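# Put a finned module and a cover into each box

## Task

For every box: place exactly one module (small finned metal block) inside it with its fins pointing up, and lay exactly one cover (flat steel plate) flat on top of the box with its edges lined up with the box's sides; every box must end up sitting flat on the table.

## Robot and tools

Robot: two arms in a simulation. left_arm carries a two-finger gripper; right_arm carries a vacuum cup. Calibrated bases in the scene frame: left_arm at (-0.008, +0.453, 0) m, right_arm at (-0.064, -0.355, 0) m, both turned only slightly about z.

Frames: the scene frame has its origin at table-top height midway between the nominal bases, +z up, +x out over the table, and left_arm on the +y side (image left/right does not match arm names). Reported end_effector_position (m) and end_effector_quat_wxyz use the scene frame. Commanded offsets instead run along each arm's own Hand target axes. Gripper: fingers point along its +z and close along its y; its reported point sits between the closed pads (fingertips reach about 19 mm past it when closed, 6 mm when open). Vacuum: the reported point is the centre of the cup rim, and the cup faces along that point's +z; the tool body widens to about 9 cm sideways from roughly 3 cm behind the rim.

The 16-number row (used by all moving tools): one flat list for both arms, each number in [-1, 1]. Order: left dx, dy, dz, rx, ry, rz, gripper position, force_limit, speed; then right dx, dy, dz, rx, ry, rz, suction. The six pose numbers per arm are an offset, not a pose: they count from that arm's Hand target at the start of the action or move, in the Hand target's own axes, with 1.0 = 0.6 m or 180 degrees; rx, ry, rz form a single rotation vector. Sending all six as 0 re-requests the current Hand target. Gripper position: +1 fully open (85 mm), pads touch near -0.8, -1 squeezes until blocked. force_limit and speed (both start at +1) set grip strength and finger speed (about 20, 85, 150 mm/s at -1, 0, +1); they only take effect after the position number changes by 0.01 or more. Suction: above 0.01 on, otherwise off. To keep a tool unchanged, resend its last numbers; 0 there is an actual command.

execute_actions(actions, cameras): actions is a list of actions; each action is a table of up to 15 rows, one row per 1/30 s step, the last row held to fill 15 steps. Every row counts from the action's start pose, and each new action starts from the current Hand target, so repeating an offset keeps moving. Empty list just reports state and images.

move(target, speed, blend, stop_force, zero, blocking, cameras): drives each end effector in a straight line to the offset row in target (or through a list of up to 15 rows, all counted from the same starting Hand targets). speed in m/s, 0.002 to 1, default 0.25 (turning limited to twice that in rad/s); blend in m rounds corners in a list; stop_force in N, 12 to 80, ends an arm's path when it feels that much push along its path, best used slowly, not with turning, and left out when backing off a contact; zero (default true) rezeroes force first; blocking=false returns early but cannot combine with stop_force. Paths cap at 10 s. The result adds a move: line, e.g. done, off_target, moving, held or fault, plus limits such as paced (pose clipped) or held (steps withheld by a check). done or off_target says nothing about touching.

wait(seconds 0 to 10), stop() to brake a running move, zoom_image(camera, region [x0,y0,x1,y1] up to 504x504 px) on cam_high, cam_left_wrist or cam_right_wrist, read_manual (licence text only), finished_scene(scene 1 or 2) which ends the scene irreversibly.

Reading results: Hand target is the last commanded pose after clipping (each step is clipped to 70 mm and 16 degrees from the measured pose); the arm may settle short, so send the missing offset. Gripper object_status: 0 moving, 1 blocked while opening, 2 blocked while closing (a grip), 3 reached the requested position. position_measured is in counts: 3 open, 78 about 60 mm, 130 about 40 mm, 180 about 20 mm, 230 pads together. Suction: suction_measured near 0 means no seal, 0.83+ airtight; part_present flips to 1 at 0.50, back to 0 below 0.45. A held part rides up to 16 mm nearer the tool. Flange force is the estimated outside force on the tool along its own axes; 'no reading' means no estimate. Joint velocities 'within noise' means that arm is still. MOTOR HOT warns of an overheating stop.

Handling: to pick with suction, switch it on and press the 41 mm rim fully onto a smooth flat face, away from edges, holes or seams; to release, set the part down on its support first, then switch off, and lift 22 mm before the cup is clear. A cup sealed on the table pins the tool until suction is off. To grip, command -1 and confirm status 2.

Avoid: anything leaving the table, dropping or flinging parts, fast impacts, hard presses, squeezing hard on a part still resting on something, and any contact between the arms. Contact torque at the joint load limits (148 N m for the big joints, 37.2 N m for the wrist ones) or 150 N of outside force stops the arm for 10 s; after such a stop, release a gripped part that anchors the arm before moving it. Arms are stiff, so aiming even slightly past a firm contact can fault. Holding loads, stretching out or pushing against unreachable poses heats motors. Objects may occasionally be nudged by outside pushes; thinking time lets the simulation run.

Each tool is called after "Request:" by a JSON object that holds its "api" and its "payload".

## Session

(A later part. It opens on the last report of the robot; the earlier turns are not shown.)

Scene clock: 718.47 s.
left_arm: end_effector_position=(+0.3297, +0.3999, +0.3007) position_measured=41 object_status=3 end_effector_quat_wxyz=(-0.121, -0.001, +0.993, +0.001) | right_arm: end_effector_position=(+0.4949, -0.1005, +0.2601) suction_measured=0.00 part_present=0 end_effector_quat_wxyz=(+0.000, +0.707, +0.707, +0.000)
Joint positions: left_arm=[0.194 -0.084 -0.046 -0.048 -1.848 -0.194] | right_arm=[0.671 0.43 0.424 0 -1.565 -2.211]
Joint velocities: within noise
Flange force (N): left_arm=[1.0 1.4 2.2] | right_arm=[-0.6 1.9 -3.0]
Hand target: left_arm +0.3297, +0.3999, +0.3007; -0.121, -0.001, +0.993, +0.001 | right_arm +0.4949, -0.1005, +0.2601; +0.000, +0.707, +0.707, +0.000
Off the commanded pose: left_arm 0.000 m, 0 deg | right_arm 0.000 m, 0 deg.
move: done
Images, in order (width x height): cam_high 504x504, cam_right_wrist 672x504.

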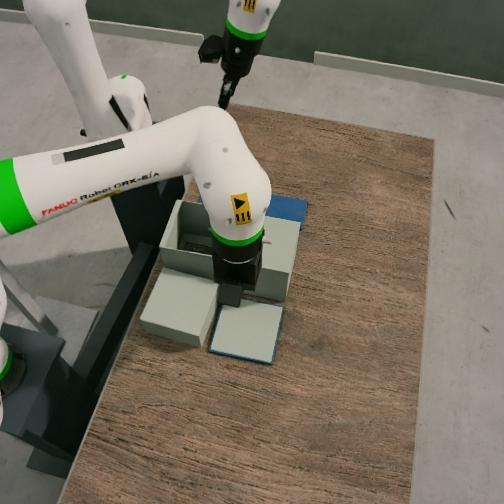

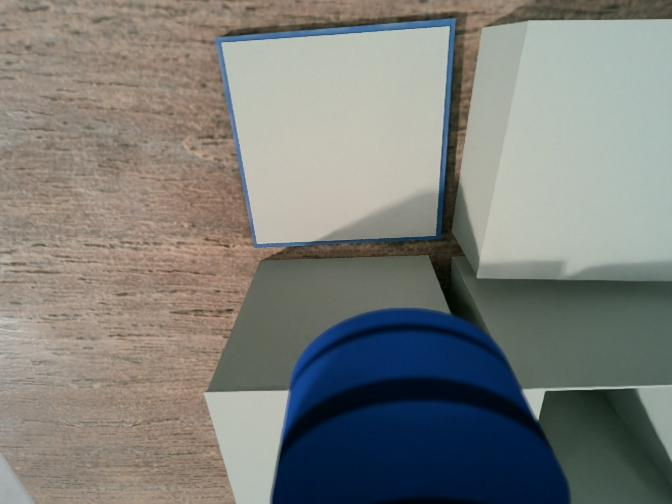

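Request:
{"api": "move", "payload": {"target": [0,0,0,0,0,0,0.7,-0.8,-1,0.255,-0.2708,-0.2333,0,0,0,0], "cameras": ["cam_right_wrist","cam_high"]}}

Request:
{"api": "zoom_image", "payload": {"camera": "cam_right_wrist", "region": [200, 0, 470, 270]}}

Scene clock: 727.63 s.
left_arm: end_effector_position=(+0.3297, +0.3999, +0.3007) position_measured=41 object_status=3 end_effector_quat_wxyz=(-0.121, -0.001, +0.993, +0.001) | right_arm: end_effector_position=(+0.3326, +0.0524, +0.4002) suction_measured=0.00 part_present=0 end_effector_quat_wxyz=(+0.000, +0.707, +0.707, +0.000)
Joint positions: left_arm=[0.194 -0.084 -0.046 -0.048 -1.848 -0.194] | right_arm=[1.059 0.356 0.654 0 -1.868 -2.6]
Joint velocities: within noise
Flange force (N): left_arm=[1.4 2.0 1.4] | right_arm=[0.8 2.8 -3.9]
Hand target: left_arm +0.3297, +0.3999, +0.3007; -0.121, -0.001, +0.993, +0.001 | right_arm +0.3325, +0.0525, +0.4002; +0.000, +0.707, +0.707, +0.000
Off the commanded pose: left_arm 0.000 m, 0 deg | right_arm 0.000 m, 0 deg.
move: done
Images, in order (width x height): cam_high 504x504, cam_right_wrist 672x504.

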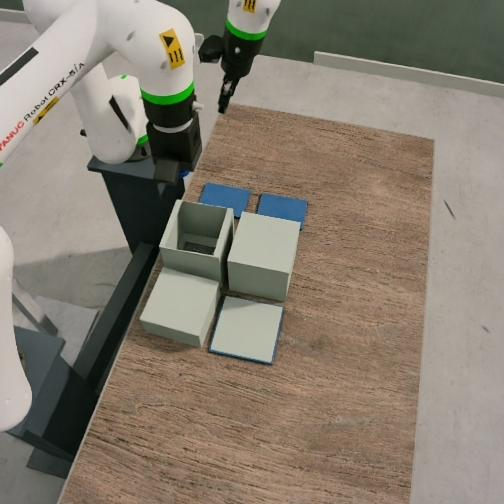

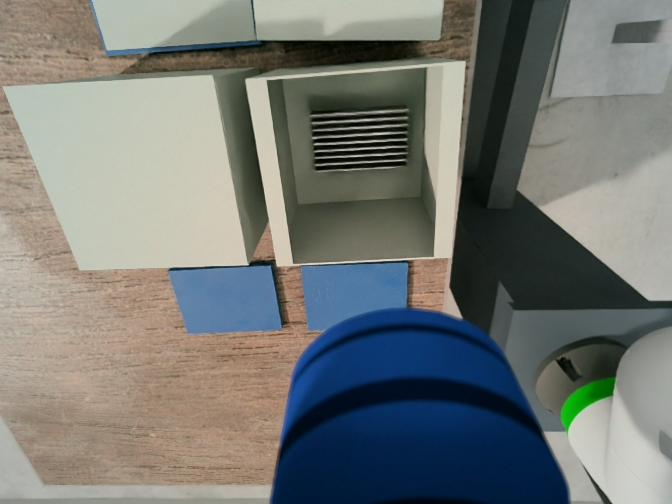

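Scaled by 1.867.

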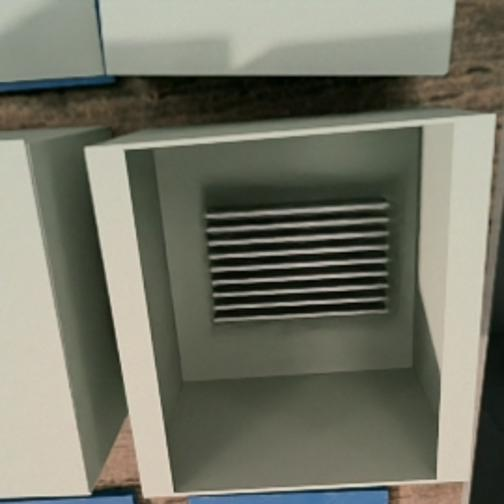

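Request:
{"api": "move", "payload": {"target": [[0,0,0,0,0,0,0.7,-0.8,-1,-0.2375,0.2907,0.2333,0,0,0,0],[0,0,0,0,0,0,0.7,-0.8,-1,-0.2375,0.2907,0.567,0,0,0,0]], "blend": [0.02,0], "cameras": ["cam_right_wrist","cam_high"]}}

Request:
{"api": "move", "payload": {"target": [0,0,0,0,0,0,0.7,-0.8,-1,0,0,0.1,0,0,0,1], "speed": 0.02, "stop_force": 15, "cameras": ["cam_high"]}}

Scene clock: 775.43 s.
left_arm: end_effector_position=(+0.3297, +0.3999, +0.3007) position_measured=41 object_status=3 end_effector_quat_wxyz=(-0.121, -0.001, +0.993, +0.001) | right_arm: end_effector_position=(+0.5067, -0.0900, +0.0599) suction_measured=0.00 part_present=0 end_effector_quat_wxyz=(+0.000, +0.707, +0.707, +0.000)
Joint positions: left_arm=[0.194 -0.084 -0.046 -0.048 -1.848 -0.194] | right_arm=[0.673 0.575 0.159 -0.001 -1.155 -2.213]
Joint velocities: within noise
Flange force (N): left_arm=[2.3 2.7 2.1] | right_arm=[-0.2 3.2 -3.0]
Hand target: left_arm +0.3297, +0.3999, +0.3007; -0.121, -0.001, +0.993, +0.001 | right_arm +0.5067, -0.0899, +0.0599; +0.000, +0.707, +0.707, +0.000
Off the commanded pose: left_arm 0.000 m, 0 deg | right_arm 0.000 m, 0 deg.
move: done
Images, in order (width x height): cam_high 504x504, cam_right_wrist 672x504.

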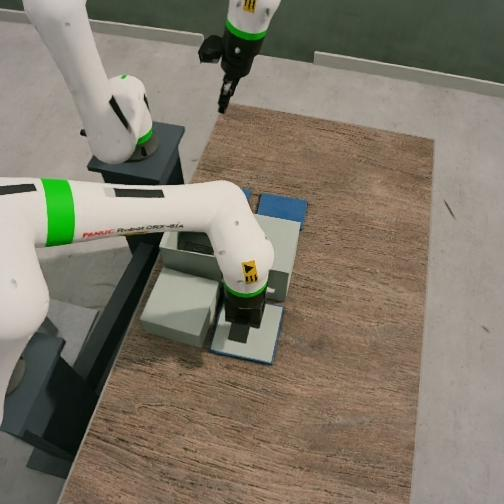

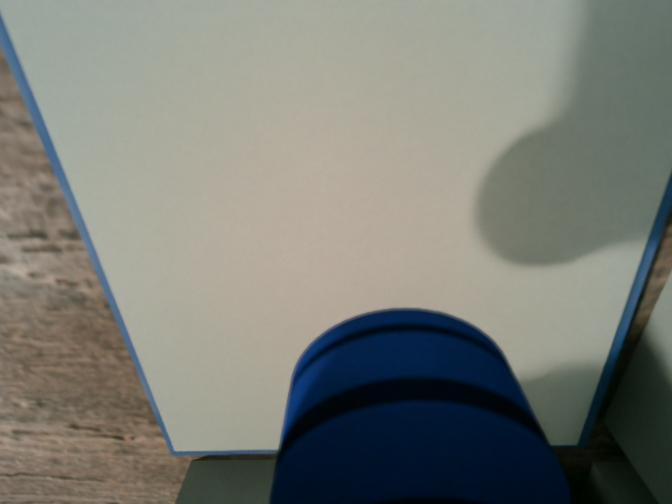

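Scene clock: 779.03 s.
left_arm: end_effector_position=(+0.3297, +0.3999, +0.3007) position_measured=41 object_status=3 end_effector_quat_wxyz=(-0.121, -0.001, +0.993, +0.001) | right_arm: end_effector_position=(+0.5067, -0.0899, -0.0001) suction_measured=0.95 part_present=1 end_effector_quat_wxyz=(+0.000, +0.707, +0.707, +0.000)
Joint positions: left_arm=[0.194 -0.084 -0.046 -0.048 -1.848 -0.194] | right_arm=[0.673 0.643 0.111 -0.001 -1.039 -2.213]
Joint velocities: within noise
Flange force (N): left_arm=[0.7 2.2 1.5] | right_arm=[-0.5 1.7 -0.6]
Hand target: left_arm +0.3297, +0.3999, +0.3007; -0.121, -0.001, +0.993, +0.001 | right_arm +0.5067, -0.0899, -0.0001; +0.000, +0.707, +0.707, +0.000
Off the commanded pose: left_arm 0.000 m, 0 deg | right_arm 0.000 m, 0 deg.
move: done
Images, in order (width x height): cam_high 504x504.

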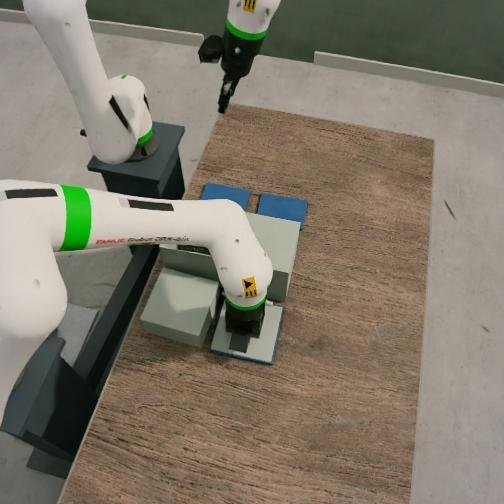

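Request:
{"api": "move", "payload": {"target": [[0,0,0,0,0,0,0.7,-0.8,-1,0,0,-0.05,0,0,0,1],[0,0,0,0,0,0,0.7,-0.8,-1,0,0,-0.4,0,0,0,1],[0,0,0,0,0,0,0.7,-0.8,-1,0.2915,-0.292,-0.4,0,0,0,1]], "speed": [0.04,0.15,0.15], "blend": [0,0.02,0]}}

Request:
{"api": "zoom_image", "payload": {"camera": "cam_high", "region": [120, 170, 320, 370]}}

Scene clock: 790.73 s.
left_arm: end_effector_position=(+0.3297, +0.3999, +0.3007) position_measured=41 object_status=3 end_effector_quat_wxyz=(-0.121, -0.001, +0.993, +0.001) | right_arm: end_effector_position=(+0.3315, +0.0849, +0.2400) suction_measured=0.95 part_present=1 end_effector_quat_wxyz=(+0.000, +0.707, +0.707, +0.000)
Joint positions: left_arm=[0.194 -0.084 -0.046 -0.048 -1.848 -0.194] | right_arm=[1.089 0.372 0.298 -0.001 -1.497 -2.63]
Joint velocities: within noise
Flange force (N): left_arm=[1.8 1.2 2.2] | right_arm=[0.2 2.1 -0.5]
Hand target: left_arm +0.3297, +0.3999, +0.3007; -0.121, -0.001, +0.993, +0.001 | right_arm +0.3316, +0.0849, +0.2400; +0.000, +0.707, +0.707, +0.000
Off the commanded pose: left_arm 0.000 m, 0 deg | right_arm 0.000 m, 0 deg.
move: done

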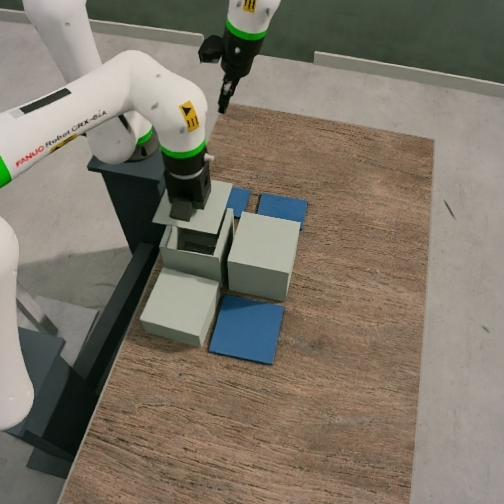

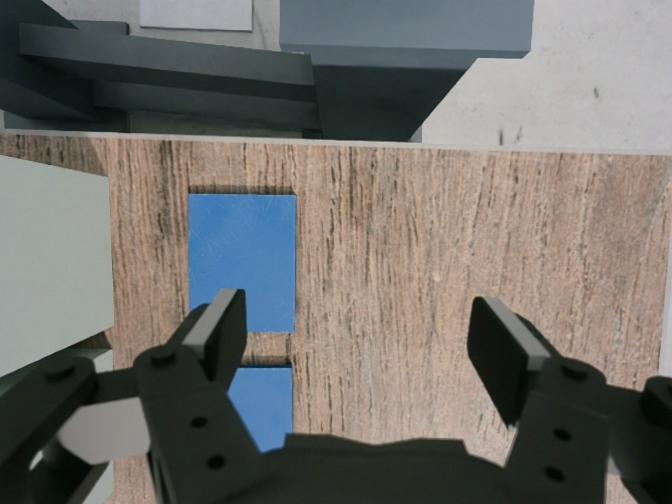

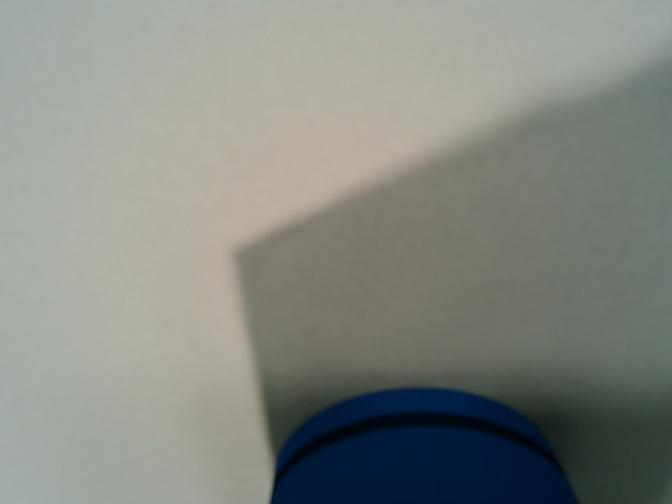

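Scaled by 2.520.

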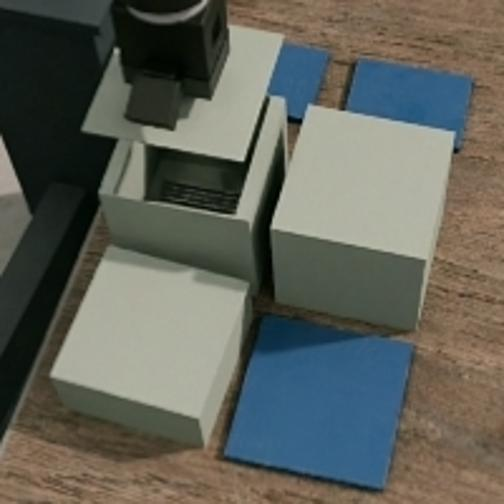

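Request:
{"api": "move", "payload": {"target": [0,0,0,0,0,0,0.7,-0.8,-1,0,0,0.125,0,0,0,1], "speed": 0.1, "cameras": ["cam_high"]}}

Request:
{"api": "move", "payload": {"target": [0,0,0,0,0,0,0.7,-0.8,-1,0,0,0.0667,0,0,0,1], "speed": 0.012, "stop_force": 12, "cameras": ["cam_high"]}}

Request:
{"api": "zoom_image", "payload": {"camera": "cam_high", "region": [130, 160, 310, 340]}}

Scene clock: 800.40 s.
left_arm: end_effector_position=(+0.3297, +0.3999, +0.3007) position_measured=41 object_status=3 end_effector_quat_wxyz=(-0.121, -0.001, +0.993, +0.001) | right_arm: end_effector_position=(+0.3315, +0.0849, +0.1650) suction_measured=0.95 part_present=1 end_effector_quat_wxyz=(+0.000, +0.707, +0.707, +0.000)
Joint positions: left_arm=[0.194 -0.084 -0.046 -0.048 -1.848 -0.194] | right_arm=[1.09 0.401 0.161 -0.001 -1.331 -2.63]
Joint velocities: within noise
Flange force (N): left_arm=[2.5 2.5 2.1] | right_arm=[-0.1 1.7 -0.2]
Hand target: left_arm +0.3297, +0.3999, +0.3007; -0.121, -0.001, +0.993, +0.001 | right_arm +0.3316, +0.0849, +0.1650; +0.000, +0.707, +0.707, +0.000
Off the commanded pose: left_arm 0.000 m, 0 deg | right_arm 0.000 m, 0 deg.
move: done
Images, in order (width x height): cam_high 504x504.

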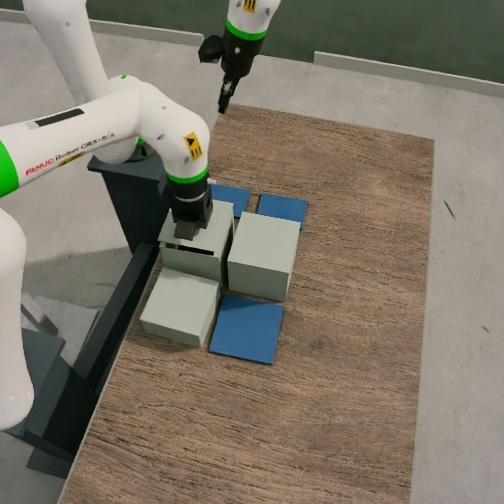

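Scene clock: 803.07 s.
left_arm: end_effector_position=(+0.3297, +0.3999, +0.3007) position_measured=41 object_status=3 end_effector_quat_wxyz=(-0.121, -0.001, +0.993, +0.001) | right_arm: end_effector_position=(+0.3316, +0.0849, +0.1402) suction_measured=0.95 part_present=1 end_effector_quat_wxyz=(+0.000, +0.707, +0.707, +0.000)
Joint positions: left_arm=[0.194 -0.084 -0.046 -0.048 -1.848 -0.194] | right_arm=[1.09 0.417 0.123 -0.001 -1.277 -2.63]
Joint velocities: within noise
Flange force (N): left_arm=[1.5 2.2 1.6] | right_arm=[-2.0 -2.4 -19.9]
Hand target: left_arm +0.3297, +0.3999, +0.3007; -0.121, -0.001, +0.993, +0.001 | right_arm +0.3316, +0.0849, +0.1402; +0.000, +0.707, +0.707, +0.000 (not the last commanded pose)
Off the commanded pose: left_arm 0.000 m, 0 deg | right_arm 0.015 m, 0 deg.
move: contact (right_arm)
Images, in order (width x height): cam_high 504x504.

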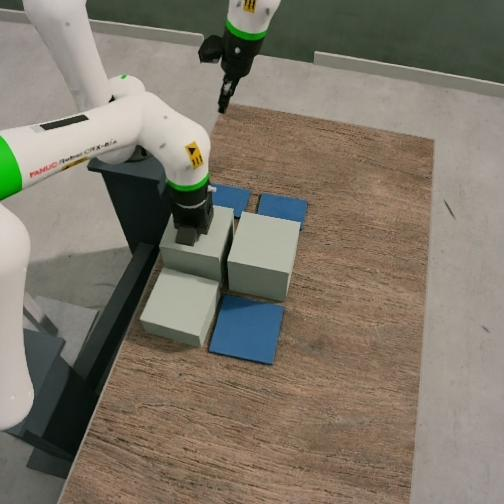

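Scaled by 2.800.

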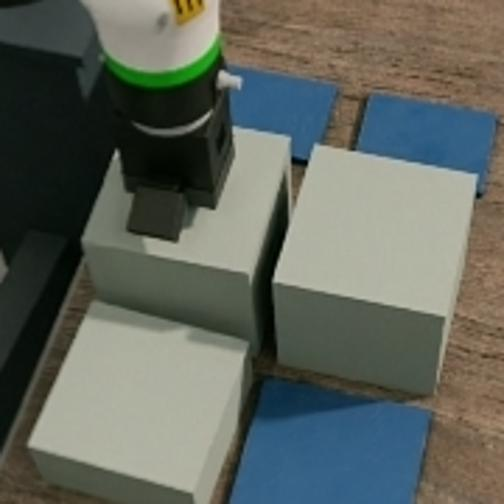

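Request:
{"api": "move", "payload": {"target": [0,0,0,0,0,0,0.7,-0.8,-1,0,0,-0.003,0,0,0,0], "cameras": []}}

Request:
{"api": "wait", "payload": {"seconds": 0.5, "cameras": []}}

Request:
{"api": "move", "payload": {"target": [[0,0,0,0,0,0,0.7,-0.8,-1,0,0,-0.05,0,0,0,0],[0,0,0,0,0,0,0.7,-0.8,-1,0,0,-0.35,0,0,0,0],[0,0,0,0,0,0,0.7,-0.8,-1,-0.65,0.1,-0.35,0,0,0,0]], "speed": [0.05,0.25,0.3], "blend": [0,0.02,0], "cameras": ["cam_high","cam_right_wrist"]}}

Request:
{"api": "zoom_image", "payload": {"camera": "cam_high", "region": [130, 180, 310, 360]}}

Scene clock: 814.17 s.
left_arm: end_effector_position=(+0.3297, +0.3999, +0.3007) position_measured=41 object_status=3 end_effector_quat_wxyz=(-0.121, -0.001, +0.993, +0.001) | right_arm: end_effector_position=(+0.3316, +0.0849, +0.1420) suction_measured=0.00 part_present=0 end_effector_quat_wxyz=(+0.000, +0.707, +0.707, +0.000)
Joint positions: left_arm=[0.194 -0.084 -0.046 -0.048 -1.848 -0.194] | right_arm=[1.09 0.416 0.126 -0.001 -1.281 -2.63]
Joint velocities: within noise
Flange force (N): left_arm=[1.4 2.3 2.2] | right_arm=[-0.5 1.8 -16.9]
Hand target: left_arm +0.3297, +0.3999, +0.3007; -0.121, -0.001, +0.993, +0.001 | right_arm +0.3316, +0.0849, +0.1420; +0.000, +0.707, +0.707, +0.000
Off the commanded pose: left_arm 0.000 m, 0 deg | right_arm 0.000 m, 0 deg.
move: done
No camera images: "cameras" was empty.

Scene clock: 814.67 s.
left_arm: end_effector_position=(+0.3297, +0.3999, +0.3007) position_measured=41 object_status=3 end_effector_quat_wxyz=(-0.121, -0.001, +0.993, +0.001) | right_arm: end_effector_position=(+0.3316, +0.0849, +0.1420) suction_measured=0.00 part_present=0 end_effector_quat_wxyz=(+0.000, +0.707, +0.707, +0.000)
Joint positions: left_arm=[0.194 -0.084 -0.046 -0.048 -1.848 -0.194] | right_arm=[1.09 0.416 0.126 -0.001 -1.281 -2.63]
Joint velocities: within noise
Flange force (N): left_arm=[1.2 1.8 2.3] | right_arm=[-0.7 1.5 -17.0]
Hand target: left_arm +0.3297, +0.3999, +0.3007; -0.121, -0.001, +0.993, +0.001 | right_arm +0.3316, +0.0849, +0.1420; +0.000, +0.707, +0.707, +0.000
Off the commanded pose: left_arm 0.000 m, 0 deg | right_arm 0.000 m, 0 deg.
wait: 0.50 s; at rest by 0.17 s
No camera images: "cameras" was empty.

Scene clock: 817.80 s.
left_arm: end_effector_position=(+0.3297, +0.3999, +0.3007) position_measured=41 object_status=3 end_effector_quat_wxyz=(-0.121, -0.001, +0.993, +0.001) | right_arm: end_effector_position=(+0.3918, -0.3051, +0.3518) suction_measured=0.00 part_present=0 end_effector_quat_wxyz=(+0.000, +0.707, +0.707, +0.000)
Joint positions: left_arm=[0.194 -0.084 -0.046 -0.048 -1.848 -0.194] | right_arm=[0.427 0.033 0.154 0 -1.693 -1.967]
Joint velocities: within noise
Flange force (N): left_arm=[1.3 2.3 2.0] | right_arm=[-2.1 4.0 -3.6]
Hand target: left_arm +0.3297, +0.3999, +0.3007; -0.121, -0.001, +0.993, +0.001 | right_arm +0.3918, -0.3051, +0.3518; +0.000, +0.707, +0.707, +0.000
Off the commanded pose: left_arm 0.000 m, 0 deg | right_arm 0.000 m, 0 deg.
move: done
Images, in order (width x height): cam_high 504x504, cam_right_wrist 672x504.

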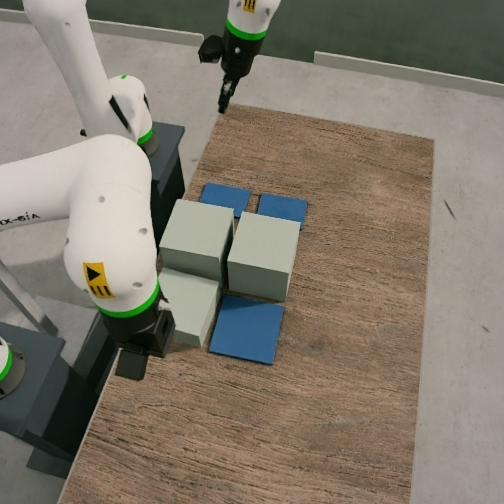

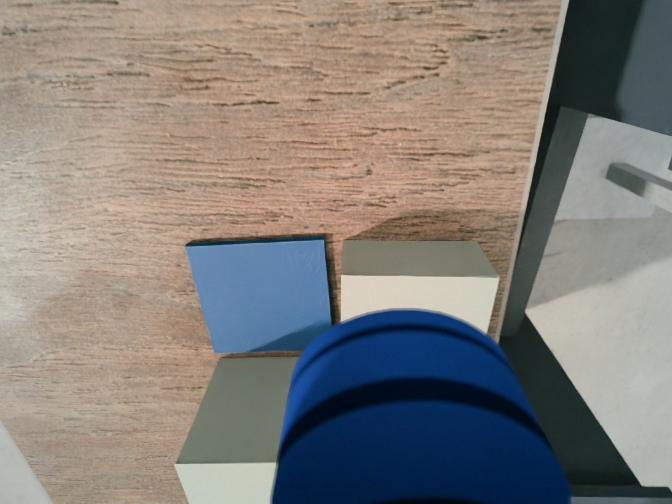

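Scaled by 2.800.

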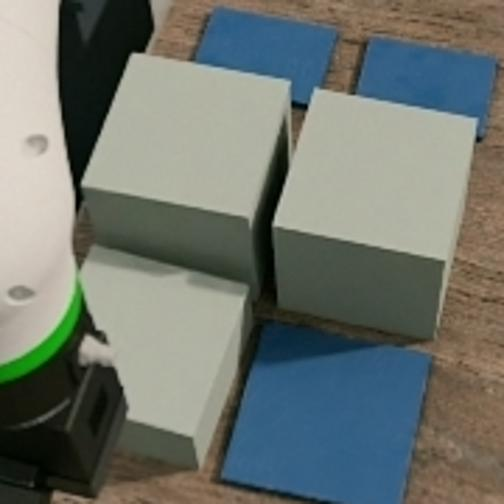

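Request:
{"api": "move", "payload": {"target": [-0.0365,-0.4667,-0.129,0,-0.0778,0,0.7,-0.8,-1,0,0,0,0,0,0,0], "cameras": ["cam_high","cam_left_wrist"]}}

Request:
{"api": "zoom_image", "payload": {"camera": "cam_left_wrist", "region": [60, 0, 480, 300]}}

Request:
{"api": "zoom_image", "payload": {"camera": "cam_high", "region": [130, 180, 310, 360]}}

Scene clock: 826.40 s.
left_arm: end_effector_position=(+0.3698, +0.1198, +0.3700) position_measured=41 object_status=3 end_effector_quat_wxyz=(+0.001, -0.001, +1.000, +0.001) | right_arm: end_effector_position=(+0.3918, -0.3051, +0.3518) suction_measured=0.00 part_present=0 end_effector_quat_wxyz=(+0.000, +0.707, +0.707, +0.000)
Joint positions: left_arm=[-0.457 0.164 0.383 -0.002 -1.789 0.465] | right_arm=[0.427 0.033 0.154 0 -1.693 -1.967]
Joint velocities: within noise
Flange force (N): left_arm=[2.4 4.3 3.2] | right_arm=[-1.5 3.1 -3.2]
Hand target: left_arm +0.3698, +0.1198, +0.3700; +0.001, -0.001, +1.000, +0.001 | right_arm +0.3918, -0.3051, +0.3518; +0.000, +0.707, +0.707, +0.000
Off the commanded pose: left_arm 0.000 m, 0 deg | right_arm 0.000 m, 0 deg.
move: done
Images, in order (width x height): cam_high 504x504, cam_left_wrist 672x504.

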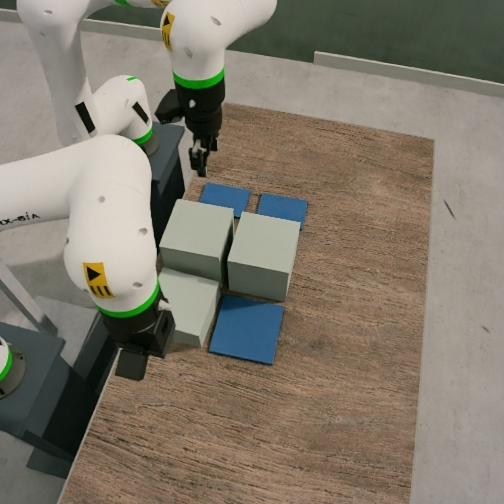

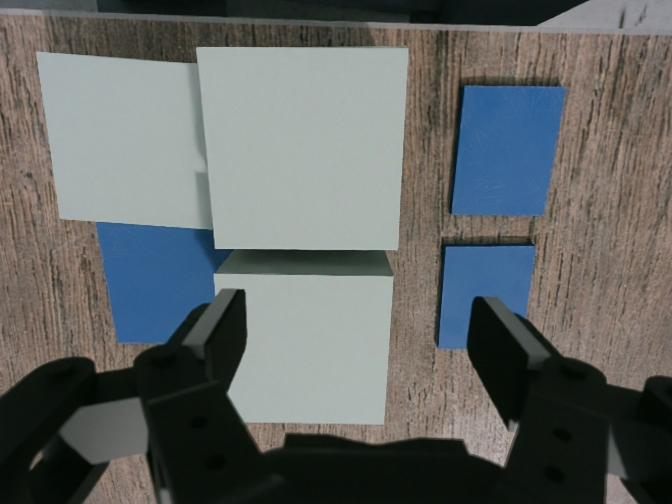

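Scaled by 1.200.

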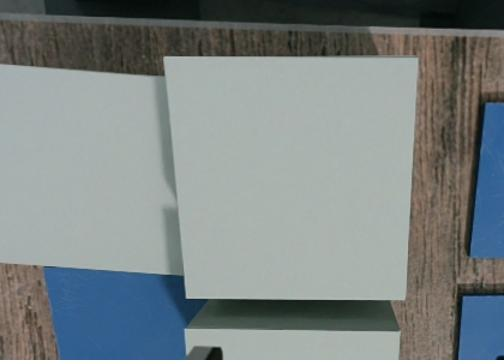

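Scaled by 2.800.

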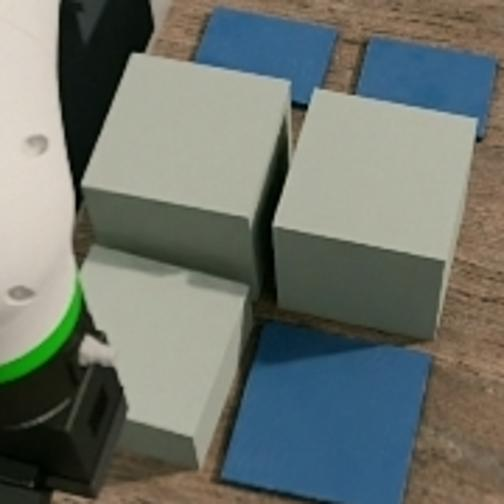

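Request:
{"api": "zoom_image", "payload": {"camera": "cam_left_wrist", "region": [330, 30, 430, 110]}}

Request:
{"api": "zoom_image", "payload": {"camera": "cam_left_wrist", "region": [190, 30, 290, 110]}}

Request:
{"api": "zoom_image", "payload": {"camera": "cam_left_wrist", "region": [340, 200, 440, 280]}}

Request:
{"api": "zoom_image", "payload": {"camera": "cam_left_wrist", "region": [190, 200, 290, 280]}}

Scaled by 5.040.

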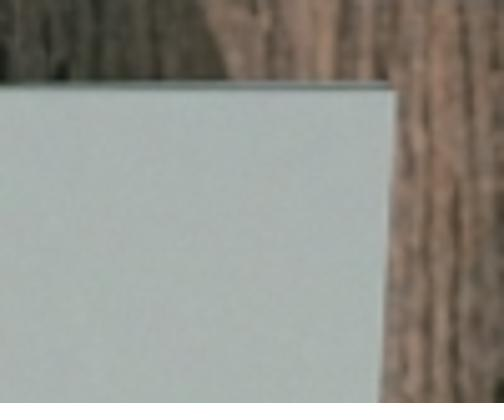

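Scaled by 5.040.

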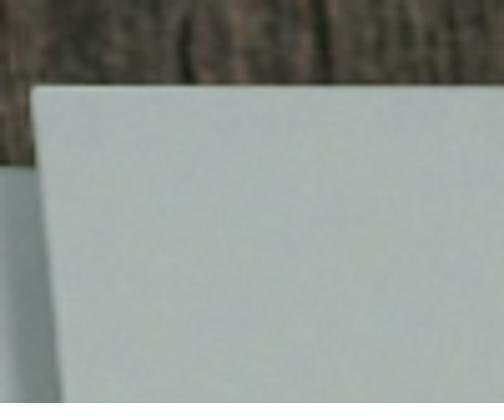

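Scaled by 5.040.

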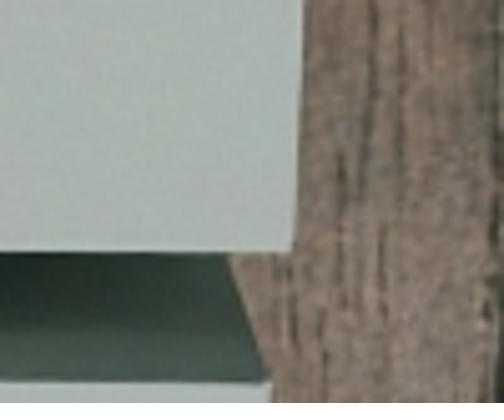

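Scaled by 5.040.

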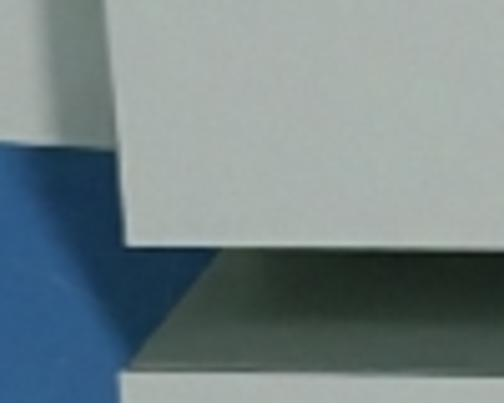

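Request:
{"api": "finished_scene", "payload": {"scene": 1}}

The scene is finished: the task was done.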